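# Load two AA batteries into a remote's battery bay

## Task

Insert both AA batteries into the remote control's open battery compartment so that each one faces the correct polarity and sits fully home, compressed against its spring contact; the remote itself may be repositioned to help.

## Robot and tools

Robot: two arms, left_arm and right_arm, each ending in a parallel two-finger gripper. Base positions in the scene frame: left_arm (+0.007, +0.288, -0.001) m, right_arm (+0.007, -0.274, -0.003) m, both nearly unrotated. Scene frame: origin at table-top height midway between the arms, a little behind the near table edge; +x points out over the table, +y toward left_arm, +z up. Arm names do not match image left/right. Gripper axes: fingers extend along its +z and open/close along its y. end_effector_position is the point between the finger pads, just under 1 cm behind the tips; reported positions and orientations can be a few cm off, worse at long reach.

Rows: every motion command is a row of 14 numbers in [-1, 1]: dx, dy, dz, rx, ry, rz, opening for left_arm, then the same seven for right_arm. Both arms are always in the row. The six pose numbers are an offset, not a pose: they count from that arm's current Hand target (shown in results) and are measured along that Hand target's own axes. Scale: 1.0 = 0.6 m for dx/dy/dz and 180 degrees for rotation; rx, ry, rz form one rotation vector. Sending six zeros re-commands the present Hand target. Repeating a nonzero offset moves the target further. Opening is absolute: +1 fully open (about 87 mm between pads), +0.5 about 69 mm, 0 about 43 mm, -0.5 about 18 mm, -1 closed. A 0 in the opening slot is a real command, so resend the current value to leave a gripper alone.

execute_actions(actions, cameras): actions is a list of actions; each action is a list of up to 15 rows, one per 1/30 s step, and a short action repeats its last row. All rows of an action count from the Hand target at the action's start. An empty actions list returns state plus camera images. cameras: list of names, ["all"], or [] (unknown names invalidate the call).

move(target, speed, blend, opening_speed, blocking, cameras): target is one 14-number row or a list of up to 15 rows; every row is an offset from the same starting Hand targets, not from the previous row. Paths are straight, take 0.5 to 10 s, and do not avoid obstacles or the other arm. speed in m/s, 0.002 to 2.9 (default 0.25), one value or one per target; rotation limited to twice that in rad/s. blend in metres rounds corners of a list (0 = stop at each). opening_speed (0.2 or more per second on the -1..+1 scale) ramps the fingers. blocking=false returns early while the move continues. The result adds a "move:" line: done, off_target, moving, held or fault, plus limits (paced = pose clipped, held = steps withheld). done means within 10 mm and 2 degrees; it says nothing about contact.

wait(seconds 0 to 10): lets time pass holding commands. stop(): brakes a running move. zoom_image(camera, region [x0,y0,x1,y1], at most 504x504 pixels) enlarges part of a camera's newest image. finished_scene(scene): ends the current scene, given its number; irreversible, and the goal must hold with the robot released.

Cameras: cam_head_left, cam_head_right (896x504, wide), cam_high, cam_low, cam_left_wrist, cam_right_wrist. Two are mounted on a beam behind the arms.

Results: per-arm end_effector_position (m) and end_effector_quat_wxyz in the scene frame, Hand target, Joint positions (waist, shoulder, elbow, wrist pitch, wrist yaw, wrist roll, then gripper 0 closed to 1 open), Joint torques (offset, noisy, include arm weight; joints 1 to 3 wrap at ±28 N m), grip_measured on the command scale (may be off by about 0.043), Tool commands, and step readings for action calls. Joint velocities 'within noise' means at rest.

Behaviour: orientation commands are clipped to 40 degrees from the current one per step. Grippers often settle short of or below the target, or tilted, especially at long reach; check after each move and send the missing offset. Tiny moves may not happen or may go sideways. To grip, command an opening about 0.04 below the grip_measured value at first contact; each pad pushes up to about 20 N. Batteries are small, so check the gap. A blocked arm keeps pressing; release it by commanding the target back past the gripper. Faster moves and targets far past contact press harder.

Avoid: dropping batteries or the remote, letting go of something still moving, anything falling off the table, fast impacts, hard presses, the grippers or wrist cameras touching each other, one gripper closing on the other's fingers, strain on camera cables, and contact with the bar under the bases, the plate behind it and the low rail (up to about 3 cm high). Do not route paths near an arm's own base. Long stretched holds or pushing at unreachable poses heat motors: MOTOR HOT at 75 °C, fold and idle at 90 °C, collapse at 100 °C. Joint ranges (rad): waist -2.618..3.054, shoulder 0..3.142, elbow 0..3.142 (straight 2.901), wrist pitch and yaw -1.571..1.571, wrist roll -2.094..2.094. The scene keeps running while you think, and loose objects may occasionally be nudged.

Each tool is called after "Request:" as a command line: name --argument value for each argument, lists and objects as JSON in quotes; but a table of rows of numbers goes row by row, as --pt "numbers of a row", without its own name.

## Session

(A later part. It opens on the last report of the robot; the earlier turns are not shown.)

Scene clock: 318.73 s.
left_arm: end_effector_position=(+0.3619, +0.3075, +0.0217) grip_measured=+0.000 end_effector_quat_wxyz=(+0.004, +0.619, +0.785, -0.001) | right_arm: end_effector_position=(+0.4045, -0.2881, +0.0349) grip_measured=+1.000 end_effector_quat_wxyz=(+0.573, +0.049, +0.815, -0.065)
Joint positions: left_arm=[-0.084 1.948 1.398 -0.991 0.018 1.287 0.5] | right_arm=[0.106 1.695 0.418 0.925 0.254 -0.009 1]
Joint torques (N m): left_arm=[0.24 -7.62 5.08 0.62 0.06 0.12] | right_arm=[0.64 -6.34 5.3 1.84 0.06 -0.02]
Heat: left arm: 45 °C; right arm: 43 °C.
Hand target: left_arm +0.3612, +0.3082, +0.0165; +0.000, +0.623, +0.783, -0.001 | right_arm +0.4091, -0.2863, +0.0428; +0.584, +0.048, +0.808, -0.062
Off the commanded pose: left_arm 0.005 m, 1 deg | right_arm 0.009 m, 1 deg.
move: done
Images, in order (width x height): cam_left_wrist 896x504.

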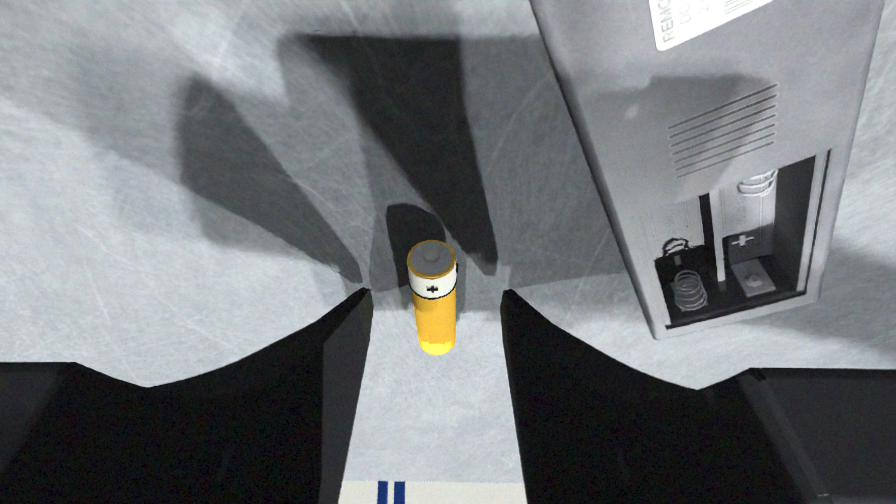

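Request:
move --pt "-0.02 0 -0.05 0 0 0 0.0 0 0 0 0 0 0 1.0" --pt "-0.02 0 0.0 0 0 0 0.0 0 0 0 0 0 0 1.0" --speed 0.08 --cameras '["cam_left_wrist"]'

Scene clock: 340.60 s.
left_arm: end_effector_position=(+0.3646, +0.2965, +0.0210) grip_measured=+0.000 end_effector_quat_wxyz=(+0.003, +0.623, +0.782, -0.002) | right_arm: end_effector_position=(+0.4045, -0.2881, +0.0349) grip_measured=+1.000 end_effector_quat_wxyz=(+0.573, +0.049, +0.815, -0.065)
Joint positions: left_arm=[-0.113 1.961 1.415 -0.996 0.018 1.268 0.5] | right_arm=[0.106 1.695 0.418 0.925 0.254 -0.009 1]
Joint torques (N m): left_arm=[0.03 -7.75 5.2 0.54 0.04 0] | right_arm=[0.64 -6.37 5.31 1.84 0.06 -0.02]
Heat: left arm: 46 °C; right arm: 43 °C.
Hand target: left_arm +0.3639, +0.2966, +0.0165; +0.000, +0.623, +0.783, -0.001 | right_arm +0.4091, -0.2863, +0.0428; +0.584, +0.048, +0.808, -0.062
Off the commanded pose: left_arm 0.005 m, 0 deg | right_arm 0.009 m, 1 deg.
move: done
Images, in order (width x height): cam_left_wrist 896x504.

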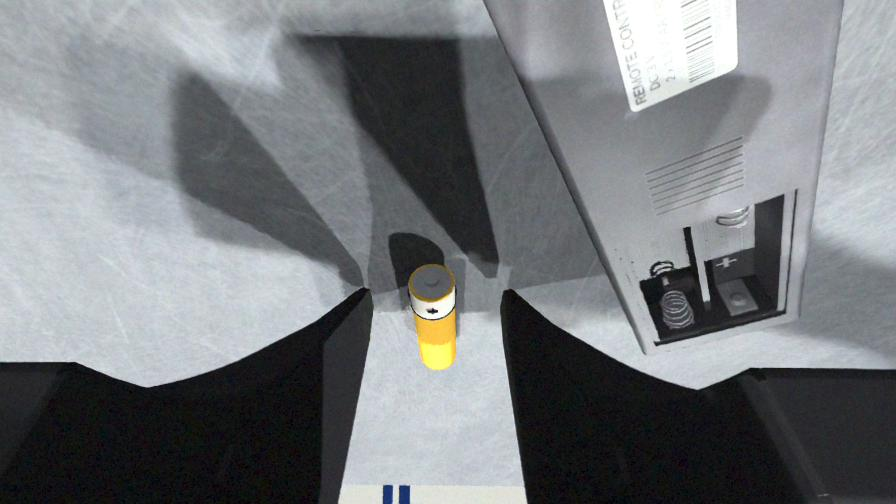

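Request:
move --target '[0, 0, 0, 0, 0, 0, -0.66, 0,0,0,0,0,0,1.0]' --opening_speed 0.5 --cameras '["cam_left_wrist"]'

Scene clock: 344.80 s.
left_arm: end_effector_position=(+0.3647, +0.2965, +0.0210) grip_measured=-0.604 end_effector_quat_wxyz=(+0.003, +0.623, +0.782, -0.002) | right_arm: end_effector_position=(+0.4045, -0.2881, +0.0349) grip_measured=+1.000 end_effector_quat_wxyz=(+0.573, +0.049, +0.815, -0.065)
Joint positions: left_arm=[-0.113 1.961 1.415 -0.996 0.018 1.267 0.198] | right_arm=[0.106 1.695 0.418 0.925 0.254 -0.009 1]
Joint torques (N m): left_arm=[-0.09 -7.75 5.18 0.59 0.03 0] | right_arm=[0.65 -6.35 5.31 1.84 0.05 -0.02]
Heat: left arm: 46 °C; right arm: 43 °C.
Hand target: left_arm +0.3638, +0.2966, +0.0165; +0.000, +0.623, +0.783, -0.001 | right_arm +0.4091, -0.2863, +0.0428; +0.584, +0.048, +0.808, -0.062
Off the commanded pose: left_arm 0.005 m, 0 deg | right_arm 0.009 m, 1 deg.
move: done
Images, in order (width x height): cam_left_wrist 896x504.

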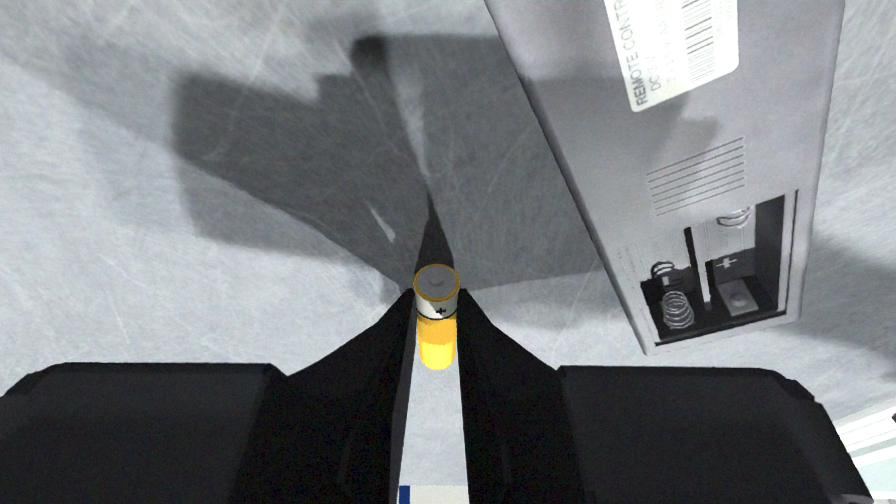

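Request:
move --target '[0, 0, -0.12, 0, 0, 0, -0.66, 0,0,0,0,0,0,1.0]' --speed 0.1 --cameras '["cam_left_wrist", "cam_low", "cam_high"]'

Scene clock: 350.40 s.
left_arm: end_effector_position=(+0.3618, +0.2962, +0.0713) grip_measured=-0.604 end_effector_quat_wxyz=(-0.011, +0.623, +0.782, -0.012) | right_arm: end_effector_position=(+0.4045, -0.2881, +0.0349) grip_measured=+1.000 end_effector_quat_wxyz=(+0.573, +0.049, +0.815, -0.065)
Joint positions: left_arm=[-0.113 1.939 1.586 -1.225 0.018 1.267 0.198] | right_arm=[0.106 1.695 0.418 0.925 0.254 -0.009 1]
Joint torques (N m): left_arm=[0.12 -10.7 9.07 0.09 0.03 0.01] | right_arm=[0.62 -6.34 5.3 1.84 0.05 -0.02]
Heat: left arm: 46 °C; right arm: 43 °C.
Hand target: left_arm +0.3639, +0.2966, +0.0886; +0.000, +0.623, +0.783, -0.001 | right_arm +0.4091, -0.2863, +0.0428; +0.584, +0.048, +0.808, -0.062
Off the commanded pose: left_arm 0.017 m, 2 deg | right_arm 0.009 m, 1 deg.
move: off_target (left_arm)
Images, in order (width x height): cam_high 896x504, cam_low 896x504, cam_left_wrist 896x504.

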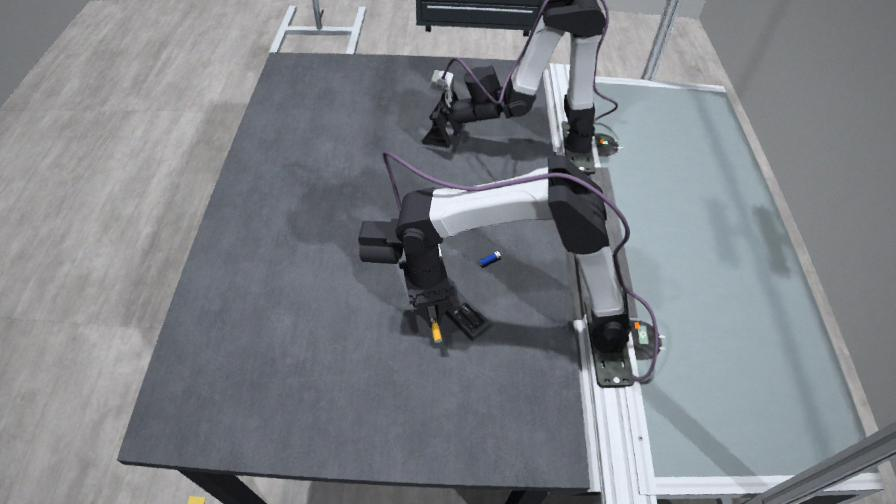

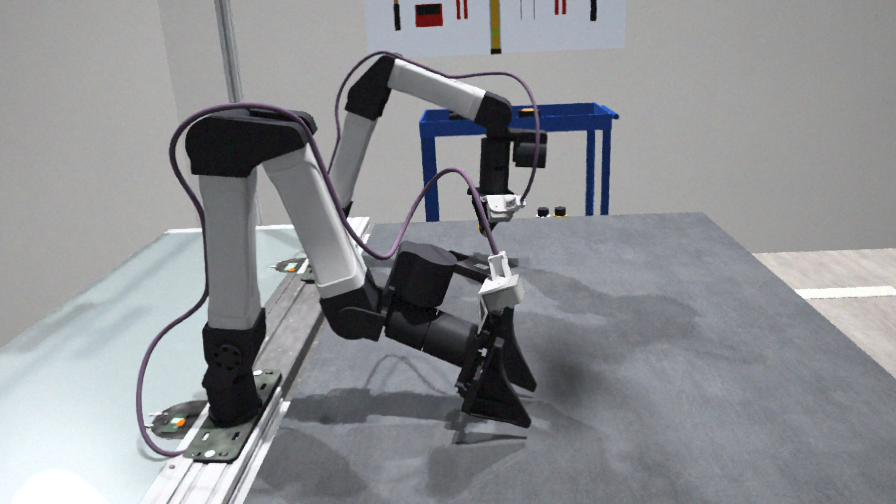

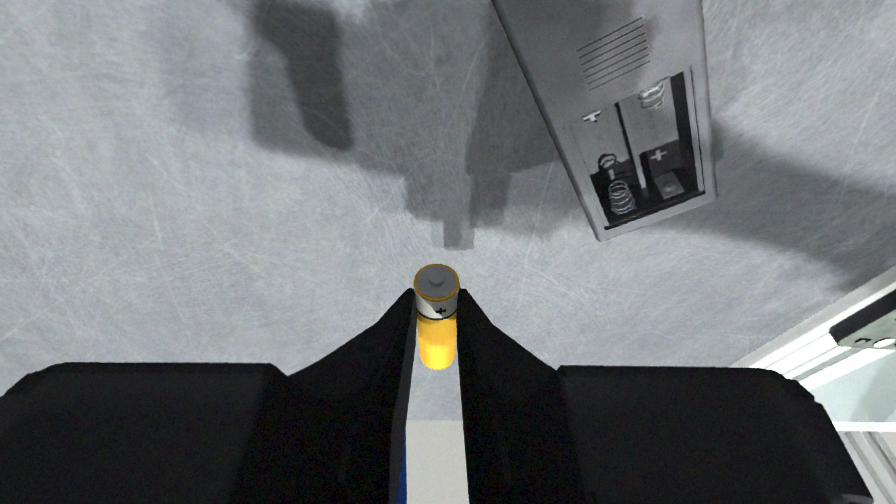

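Request:
zoom_image --camera "cam_left_wrist" --region '[380, 230, 500, 400]'

Request:
zoom_image --camera "cam_low" --region '[440, 140, 580, 290]'

Request:
zoom_image --camera "cam_high" --region '[380, 260, 500, 360]'

Request:
zoom_image --camera "cam_left_wrist" --region '[480, 40, 740, 260]'

Scaled by 2.965 from the camera's 896x504 image, which has a finer 1280x720 frame.

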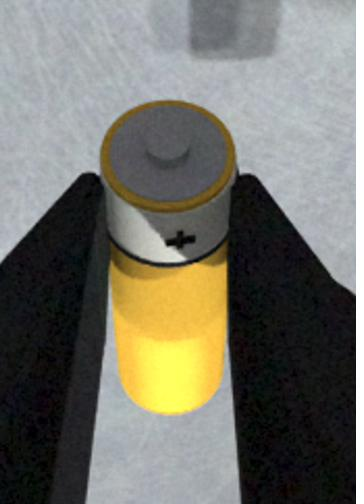

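Scaled by 3.360 from the camera's 896x504 image, which has a finer 1280x720 frame.

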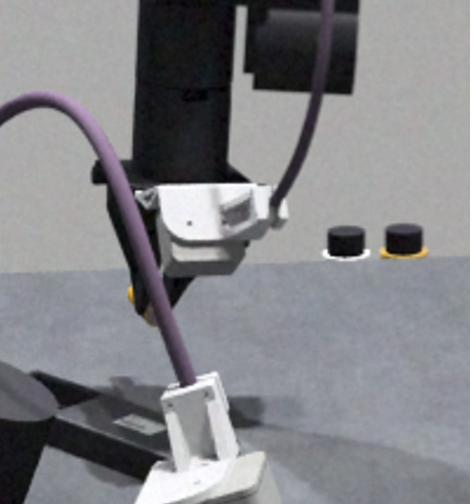

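Scaled by 4.200 from the camera's 896x504 image, which has a finer 1280x720 frame.

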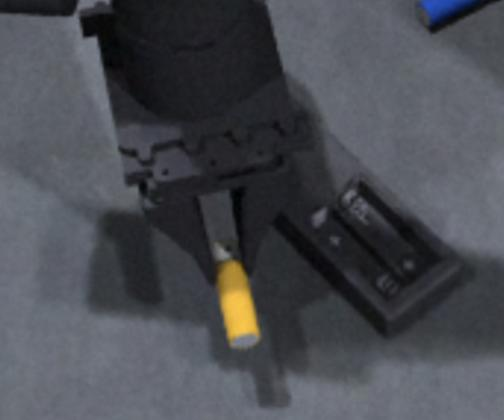

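Scaled by 1.938 from the camera's 896x504 image, which has a finer 1280x720 frame.

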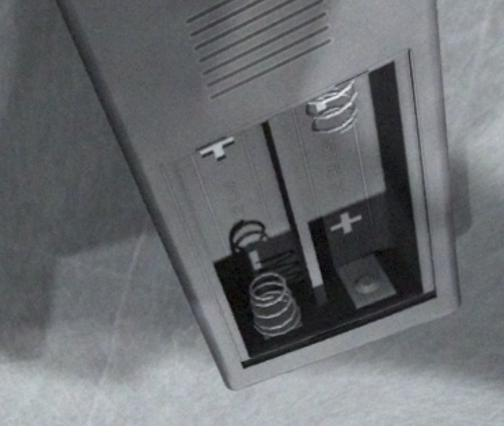

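Request:
move --target '[-0.0501, -0.0872, -0.012, -0.0302, -0.1081, -0.1674, -0.66, 0,0,0,0,0,0,1.0]' --speed 0.12 --cameras '["cam_left_wrist", "cam_high", "cam_head_left"]'

Scene clock: 390.97 s.
left_arm: end_effector_position=(+0.3192, +0.2561, +0.0900) grip_measured=-0.604 end_effector_quat_wxyz=(+0.143, +0.394, +0.906, -0.068) | right_arm: end_effector_position=(+0.4045, -0.2881, +0.0349) grip_measured=+1.000 end_effector_quat_wxyz=(+0.573, +0.049, +0.815, -0.065)
Joint positions: left_arm=[-0.09 1.602 1.255 -0.973 0.236 0.738 0.198] | right_arm=[0.106 1.695 0.418 0.925 0.254 -0.009 1]
Joint torques (N m): left_arm=[0.84 -8.25 5.72 1.01 0.34 -0.03] | right_arm=[0.65 -6.35 5.34 1.84 0.06 -0.01]
Heat: left arm: 51 °C; right arm: 44 °C.
Hand target: left_arm +0.3197, +0.2556, +0.0958; +0.159, +0.389, +0.905, -0.068 | right_arm +0.4091, -0.2863, +0.0428; +0.584, +0.048, +0.808, -0.062
Off the commanded pose: left_arm 0.006 m, 2 deg | right_arm 0.009 m, 1 deg.
move: done
Images, in order (width x height): cam_head_left 896x504, cam_high 896x504, cam_left_wrist 896x504.

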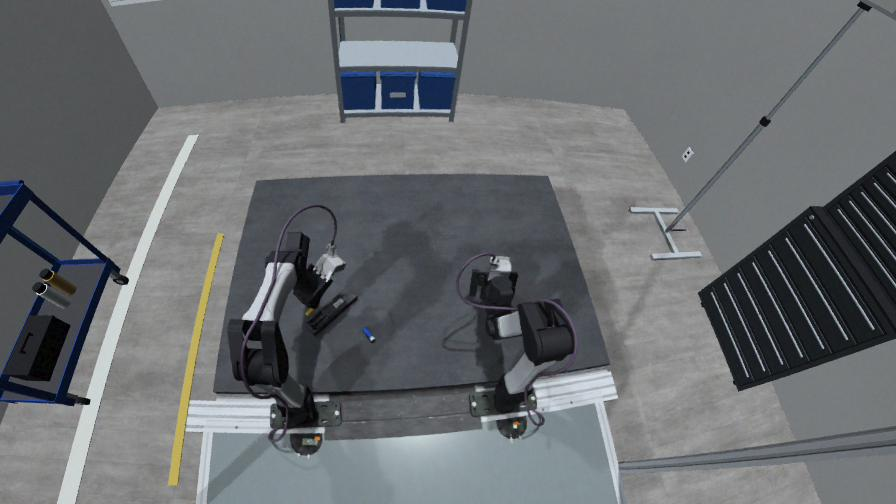

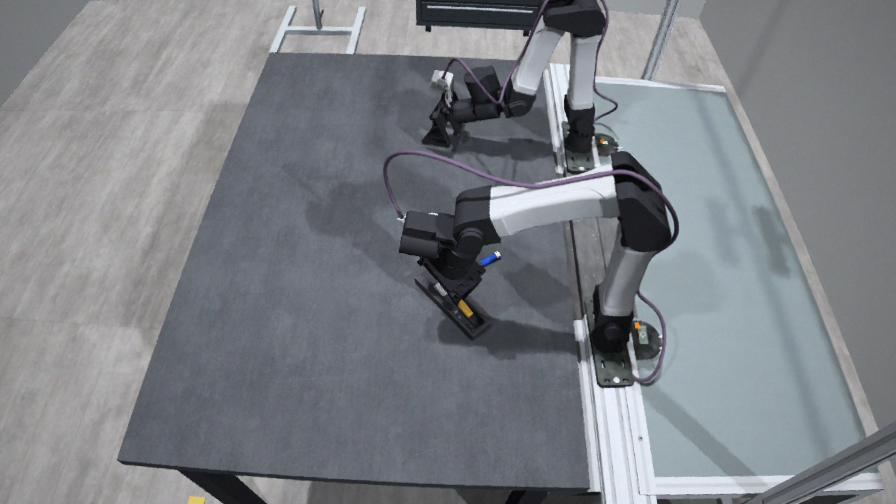

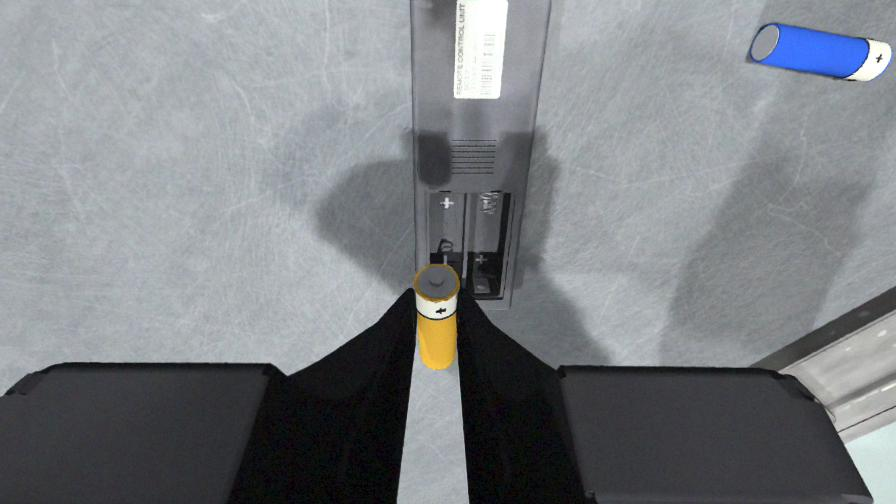

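Request:
zoom_image --camera "cam_left_wrist" --region '[390, 130, 550, 330]'

Request:
zoom_image --camera "cam_high" --region '[400, 250, 520, 350]'

Scaled by 2.520 from the camera's 896x504 image, which has a finer 1280x720 frame.

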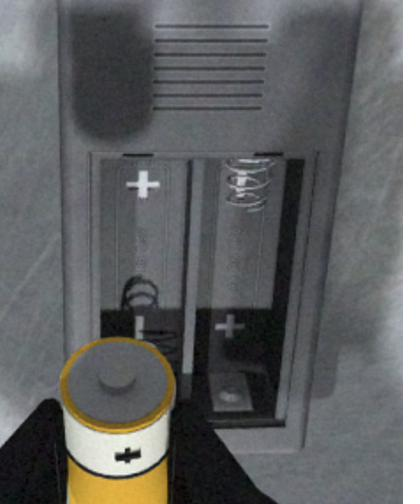

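Scaled by 4.200 from the camera's 896x504 image, which has a finer 1280x720 frame.

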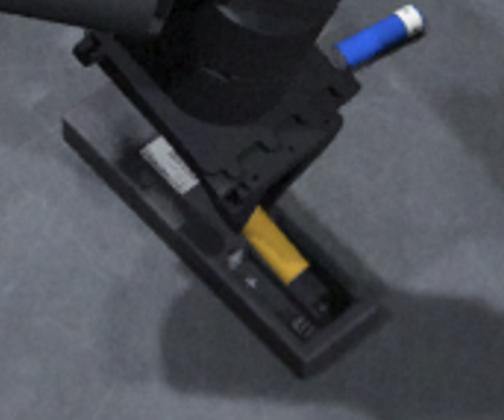

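Request:
execute_actions --actions '[]'

Request:
zoom_image --camera "cam_low" --region '[420, 270, 560, 450]'

Request:
zoom_image --camera "cam_high" --region '[410, 60, 510, 170]'

Request:
zoom_image --camera "cam_low" --region '[430, 130, 570, 290]'

Scene clock: 423.13 s.
left_arm: end_effector_position=(+0.3192, +0.2561, +0.0900) grip_measured=-0.604 end_effector_quat_wxyz=(+0.143, +0.394, +0.906, -0.068) | right_arm: end_effector_position=(+0.4045, -0.2881, +0.0349) grip_measured=+1.000 end_effector_quat_wxyz=(+0.573, +0.049, +0.815, -0.065)
Joint positions: left_arm=[-0.09 1.602 1.255 -0.973 0.236 0.737 0.198] | right_arm=[0.106 1.695 0.418 0.925 0.254 -0.009 1]
Joint velocities: within noise
Joint torques (N m): left_arm=[0.84 -8.28 5.79 1.08 0.33 0] | right_arm=[0.65 -6.34 5.31 1.85 0.05 -0.01]
Heat: left arm: 50 °C; right arm: 44 °C.
Hand target: left_arm +0.3198, +0.2556, +0.0958; +0.159, +0.389, +0.905, -0.068 | right_arm +0.4091, -0.2863, +0.0428; +0.584, +0.048, +0.808, -0.062
Tool commands: left_gripper/opening=-0.66 right_gripper/opening=+1.0
Off the commanded pose: left_arm 0.006 m, 2 deg | right_arm 0.009 m, 1 deg.

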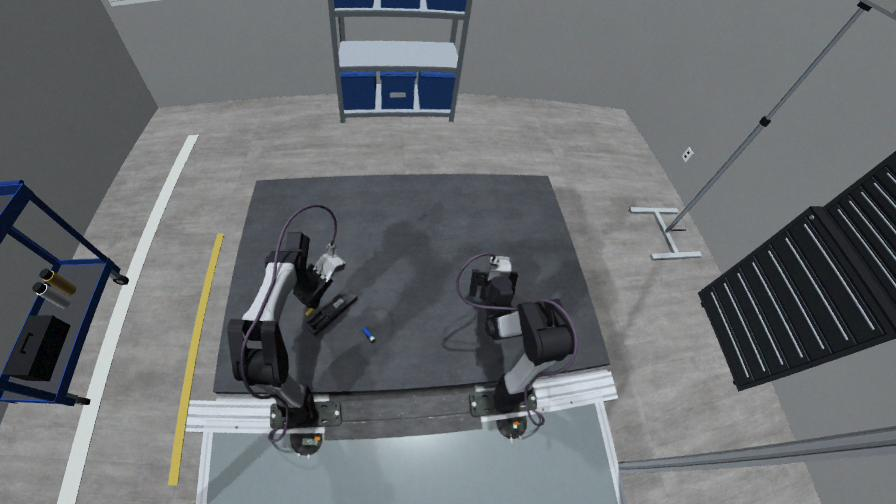

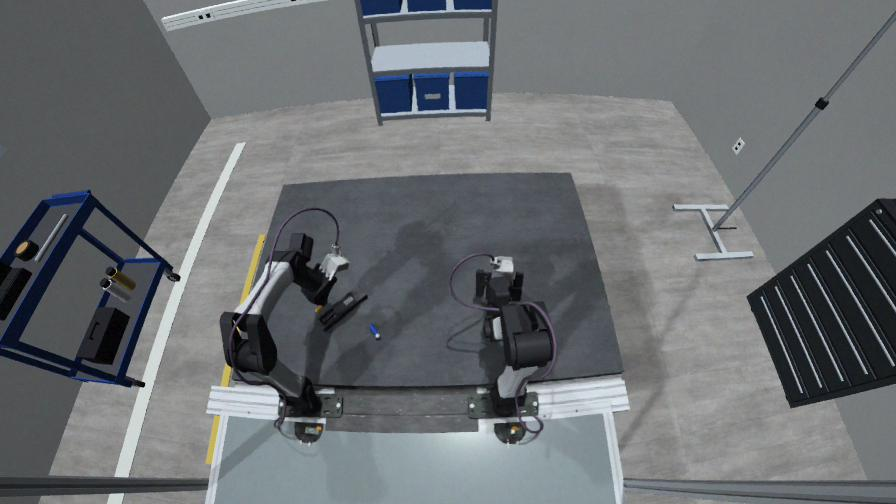

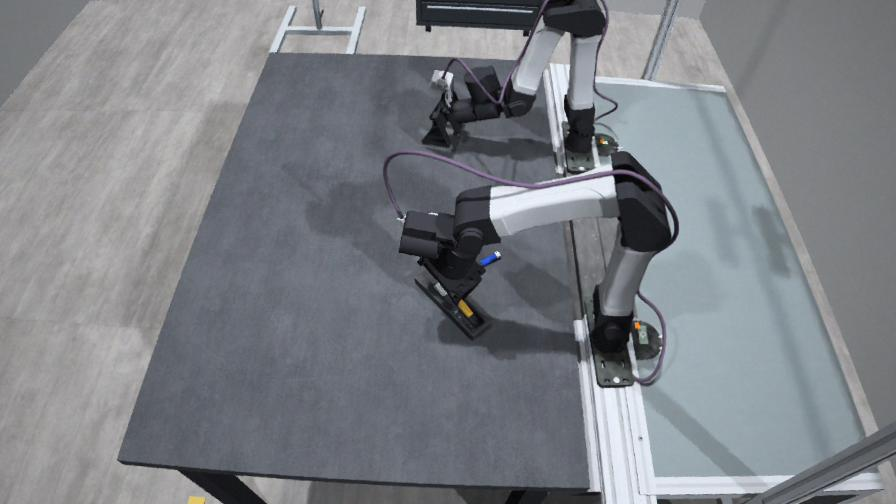

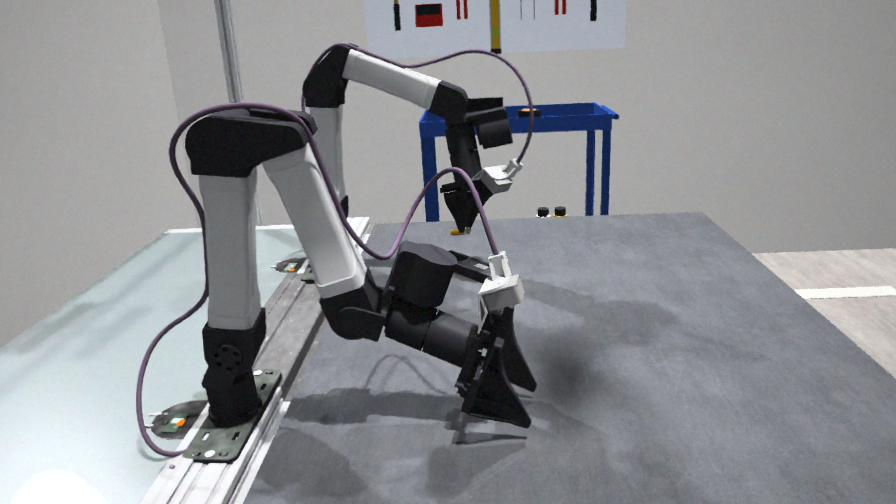

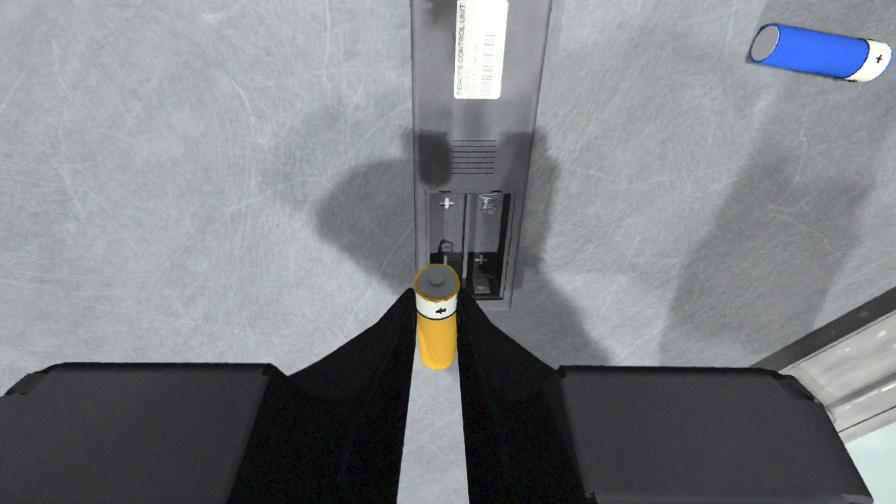

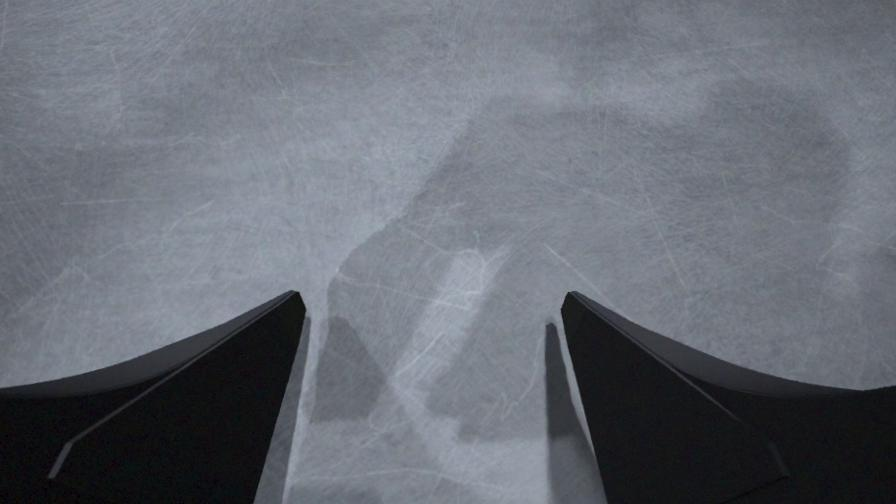

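Scaled by 2.800 from the camera's 896x504 image, which has a finer 1280x720 frame.

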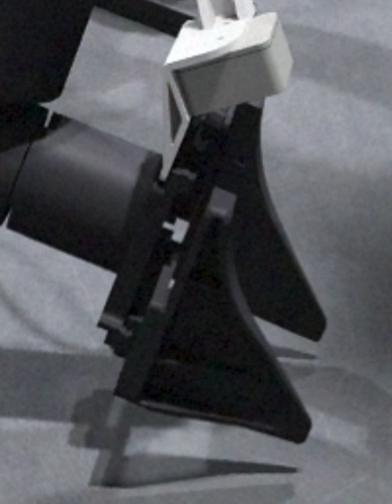

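Scaled by 4.582 from the camera's 896x504 image, which has a finer 1280x720 frame.

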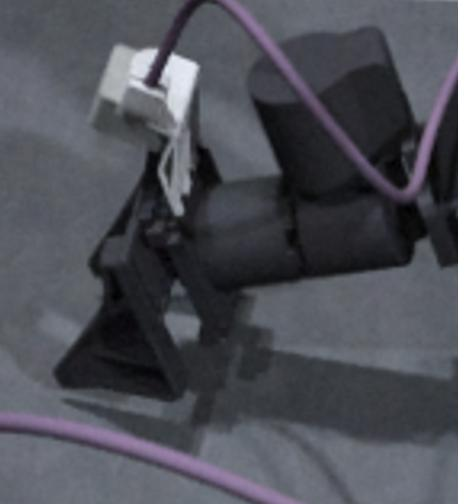

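Scaled by 3.150 from the camera's 896x504 image, which has a finer 1280x720 frame.

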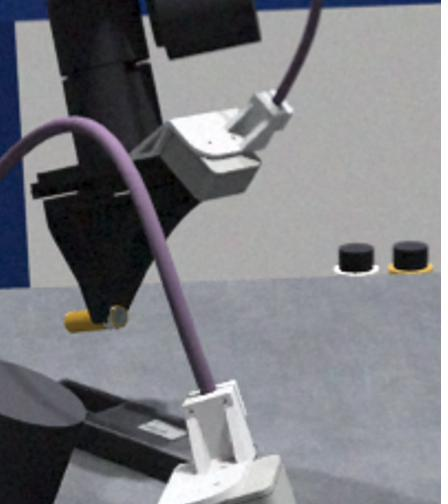

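Request:
move --target '[-0.0039, -0.0057, 0.0014, 0, -0.0389, 0.006, -0.66, 0,0,0,0,0,0,1.0]' --speed 0.08 --cameras '["cam_left_wrist"]'

Request:
zoom_image --camera "cam_left_wrist" --region '[390, 130, 550, 330]'

Scene clock: 443.13 s.
left_arm: end_effector_position=(+0.3175, +0.2516, +0.0904) grip_measured=-0.604 end_effector_quat_wxyz=(+0.197, +0.389, +0.895, -0.092) | right_arm: end_effector_position=(+0.4045, -0.2881, +0.0349) grip_measured=+1.000 end_effector_quat_wxyz=(+0.573, +0.049, +0.815, -0.065)
Joint positions: left_arm=[-0.053 1.517 1.151 -0.87 0.329 0.748 0.198] | right_arm=[0.106 1.695 0.418 0.925 0.254 -0.009 1]
Joint torques (N m): left_arm=[0.83 -7.53 5.91 1.2 0.38 0.15] | right_arm=[0.64 -6.34 5.31 1.85 0.06 -0.02]
Heat: left arm: 49 °C; right arm: 44 °C.
Hand target: left_arm +0.3190, +0.2514, +0.0959; +0.215, +0.393, +0.890, -0.090 | right_arm +0.4091, -0.2863, +0.0428; +0.584, +0.048, +0.808, -0.062
Off the commanded pose: left_arm 0.006 m, 2 deg | right_arm 0.009 m, 1 deg.
move: done
Images, in order (width x height): cam_left_wrist 896x504.

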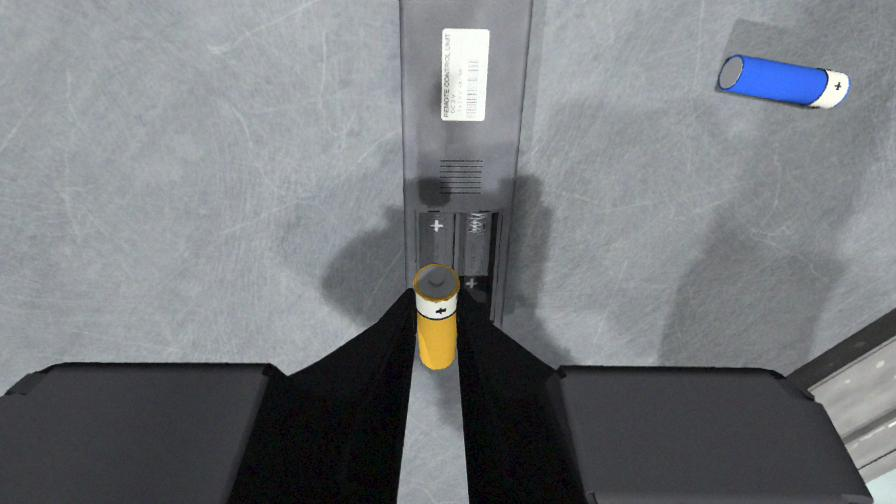

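Scaled by 2.520 from the camera's 896x504 image, which has a finer 1280x720 frame.

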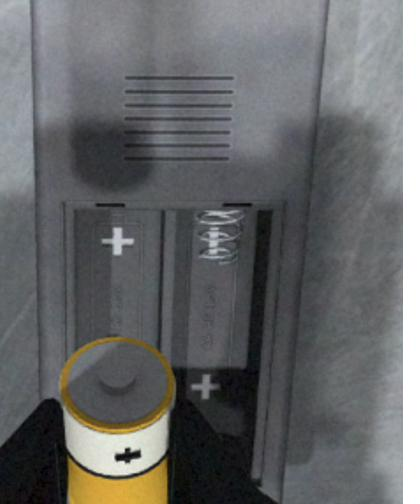

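Request:
move --target '[0.0362, 0.002, 0.072, 0, 0, 0, -0.66, 0,0,0,0,0,0,1.0]' --speed 0.06 --cameras '["cam_left_wrist", "cam_high", "cam_low"]'

Request:
zoom_image --camera "cam_left_wrist" --region '[370, 160, 550, 360]'

Request:
zoom_image --camera "cam_high" --region '[400, 250, 520, 350]'

Scene clock: 456.10 s.
left_arm: end_effector_position=(+0.3178, +0.2519, +0.0503) grip_measured=-0.604 end_effector_quat_wxyz=(+0.208, +0.390, +0.892, -0.088) | right_arm: end_effector_position=(+0.4045, -0.2881, +0.0349) grip_measured=+1.000 end_effector_quat_wxyz=(+0.573, +0.049, +0.815, -0.065)
Joint positions: left_arm=[-0.053 1.535 0.999 -0.678 0.331 0.749 0.198] | right_arm=[0.106 1.695 0.418 0.925 0.254 -0.009 1]
Joint torques (N m): left_arm=[1.03 -5.14 5.89 1.35 0.33 0.14] | right_arm=[0.62 -6.37 5.34 1.85 0.06 -0.02]
Heat: left arm: 49 °C; right arm: 44 °C.
Hand target: left_arm +0.3203, +0.2524, +0.0474; +0.215, +0.393, +0.890, -0.090 | right_arm +0.4091, -0.2863, +0.0428; +0.584, +0.048, +0.808, -0.062
Off the commanded pose: left_arm 0.004 m, 1 deg | right_arm 0.009 m, 1 deg.
move: done
Images, in order (width x height): cam_high 896x504, cam_low 896x504, cam_left_wrist 896x504.

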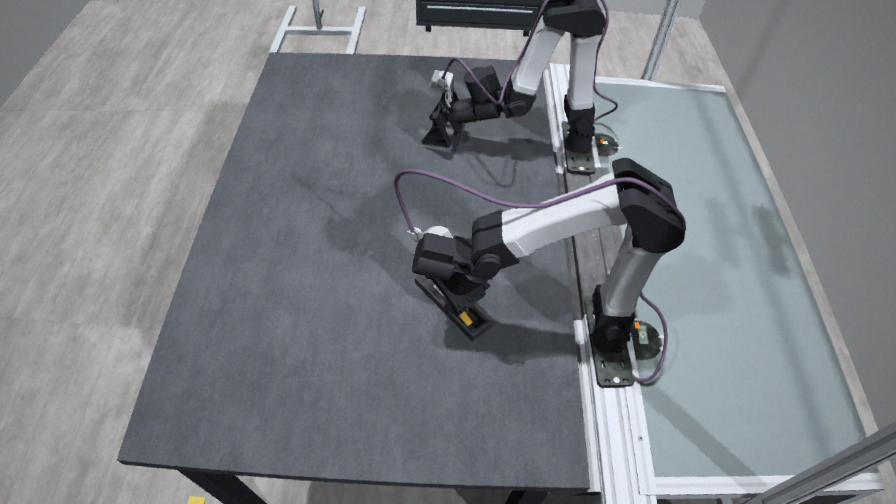

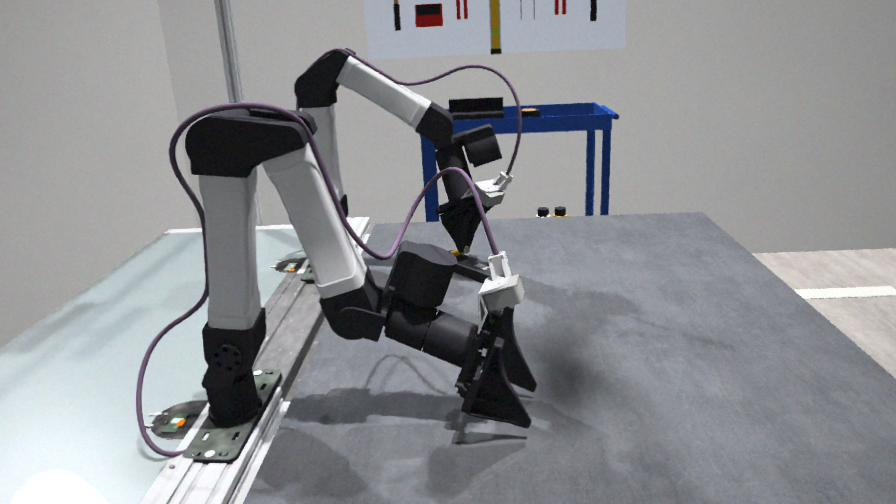

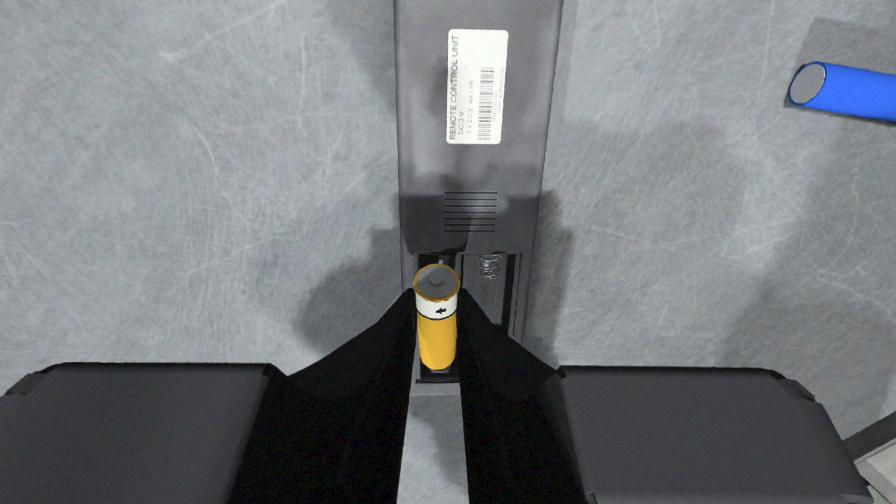

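Scaled by 2.520 from the camera's 896x504 image, which has a finer 1280x720 frame.

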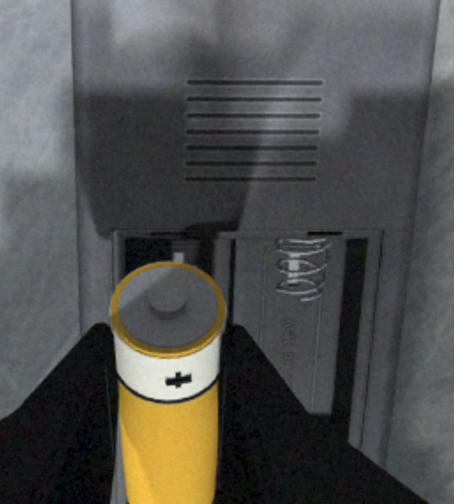

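Scaled by 4.200 from the camera's 896x504 image, which has a finer 1280x720 frame.

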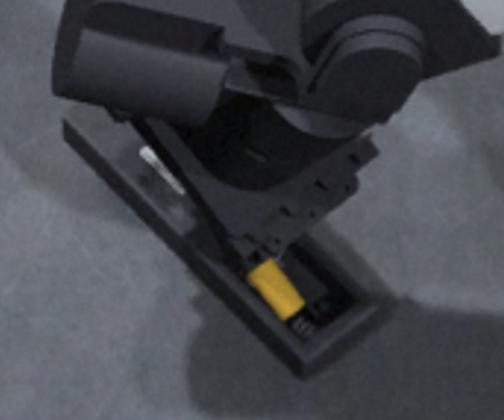

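Request:
move --target '[0.0068, 0.0, 0.0134, 0, 0, 0, -0.66, 0,0,0,0,0,0,1.0]' --speed 0.05 --cameras '["cam_left_wrist", "cam_high"]'

Request:
zoom_image --camera "cam_left_wrist" --region '[370, 160, 550, 360]'

Request:
zoom_image --camera "cam_high" --region '[410, 260, 510, 350]'

Scene clock: 470.00 s.
left_arm: end_effector_position=(+0.3184, +0.2518, +0.0421) grip_measured=-0.604 end_effector_quat_wxyz=(+0.210, +0.391, +0.892, -0.088) | right_arm: end_effector_position=(+0.4045, -0.2881, +0.0349) grip_measured=+1.000 end_effector_quat_wxyz=(+0.573, +0.049, +0.815, -0.065)
Joint positions: left_arm=[-0.053 1.546 0.975 -0.64 0.331 0.749 0.198] | right_arm=[0.106 1.695 0.418 0.925 0.254 -0.009 1]
Joint torques (N m): left_arm=[0.99 -4.97 5.68 1.38 0.37 0.13] | right_arm=[0.65 -6.35 5.31 1.84 0.07 -0.02]
Heat: left arm: 48 °C; right arm: 44 °C.
Hand target: left_arm +0.3204, +0.2524, +0.0385; +0.215, +0.393, +0.890, -0.090 | right_arm +0.4091, -0.2863, +0.0428; +0.584, +0.048, +0.808, -0.062
Off the commanded pose: left_arm 0.004 m, 1 deg | right_arm 0.009 m, 1 deg.
move: done
Images, in order (width x height): cam_high 896x504, cam_left_wrist 896x504.

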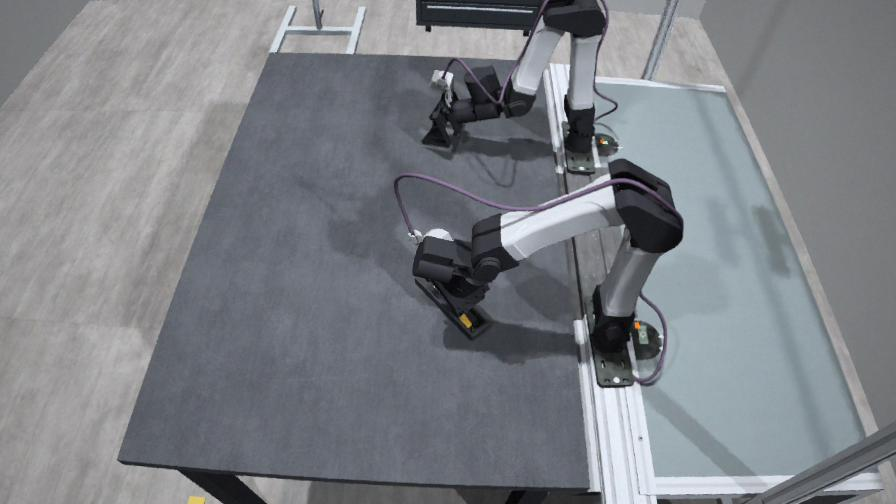

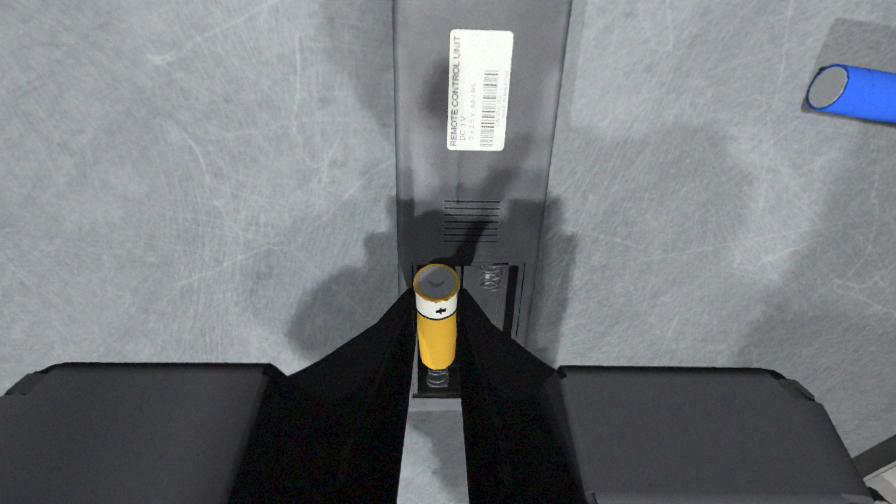

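Scaled by 2.520 from the camera's 896x504 image, which has a finer 1280x720 frame.

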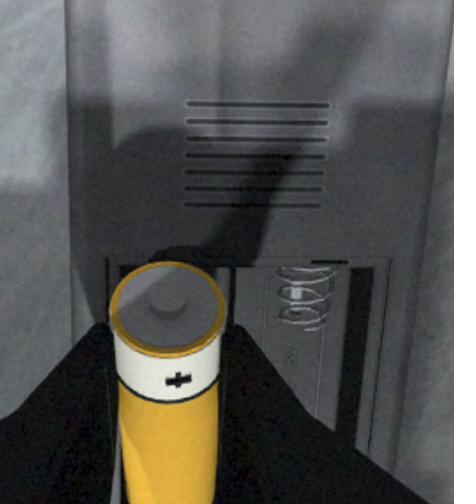

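Scaled by 5.040 from the camera's 896x504 image, which has a finer 1280x720 frame.

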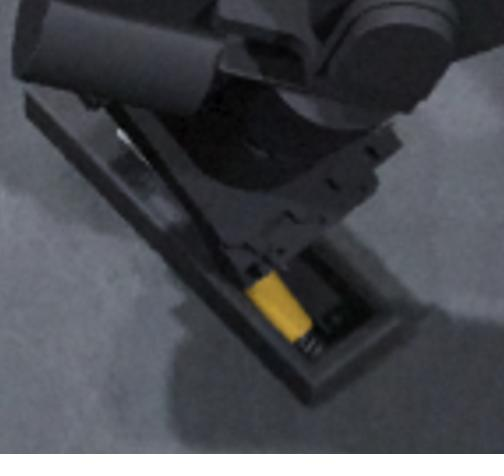

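Request:
move --target '[0.0149, 0.0, -0.0075, 0, 0, 0, -0.66, 0,0,0,0,0,0,1.0]' --speed 0.03 --cameras '["cam_left_wrist", "cam_high"]'

Request:
zoom_image --camera "cam_left_wrist" --region '[370, 200, 550, 400]'

Request:
zoom_image --camera "cam_high" --region '[410, 260, 510, 350]'

Scene clock: 475.53 s.
left_arm: end_effector_position=(+0.3173, +0.2561, +0.0391) grip_measured=-0.604 end_effector_quat_wxyz=(+0.214, +0.390, +0.891, -0.094) | right_arm: end_effector_position=(+0.4045, -0.2881, +0.0349) grip_measured=+1.000 end_effector_quat_wxyz=(+0.573, +0.049, +0.815, -0.065)
Joint positions: left_arm=[-0.028 1.546 0.96 -0.629 0.355 0.772 0.198] | right_arm=[0.106 1.695 0.418 0.925 0.254 -0.009 1]
Joint torques (N m): left_arm=[1.11 -6.76 4.88 1.14 0.23 0.19] | right_arm=[0.65 -6.37 5.29 1.85 0.05 -0.02]
Heat: left arm: 47 °C; right arm: 44 °C.
Hand target: left_arm +0.3136, +0.2598, +0.0385; +0.215, +0.393, +0.890, -0.090 | right_arm +0.4091, -0.2863, +0.0428; +0.584, +0.048, +0.808, -0.062
Off the commanded pose: left_arm 0.005 m, 1 deg | right_arm 0.009 m, 1 deg.
move: done
Images, in order (width x height): cam_high 896x504, cam_left_wrist 896x504.

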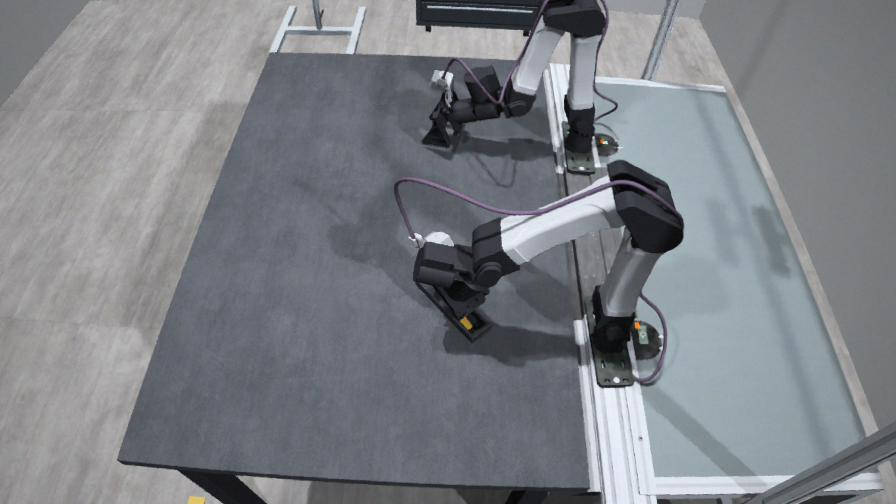

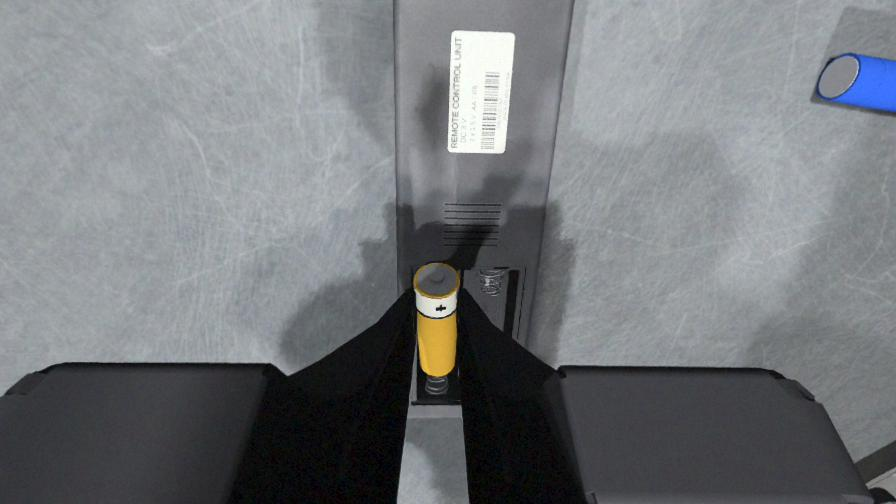

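Scaled by 2.520 from the camera's 896x504 image, which has a finer 1280x720 frame.

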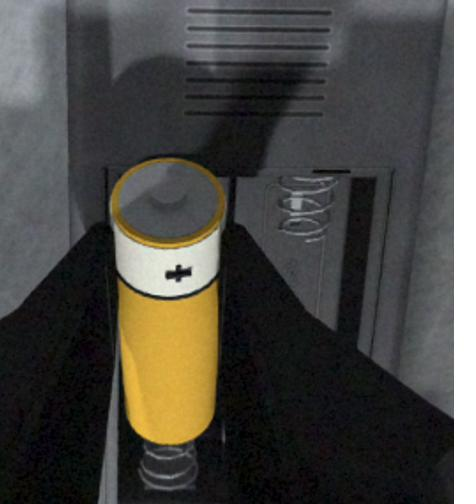

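Scaled by 5.040 from the camera's 896x504 image, which has a finer 1280x720 frame.

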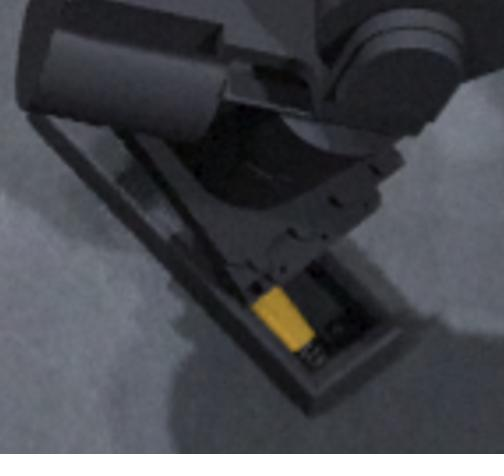

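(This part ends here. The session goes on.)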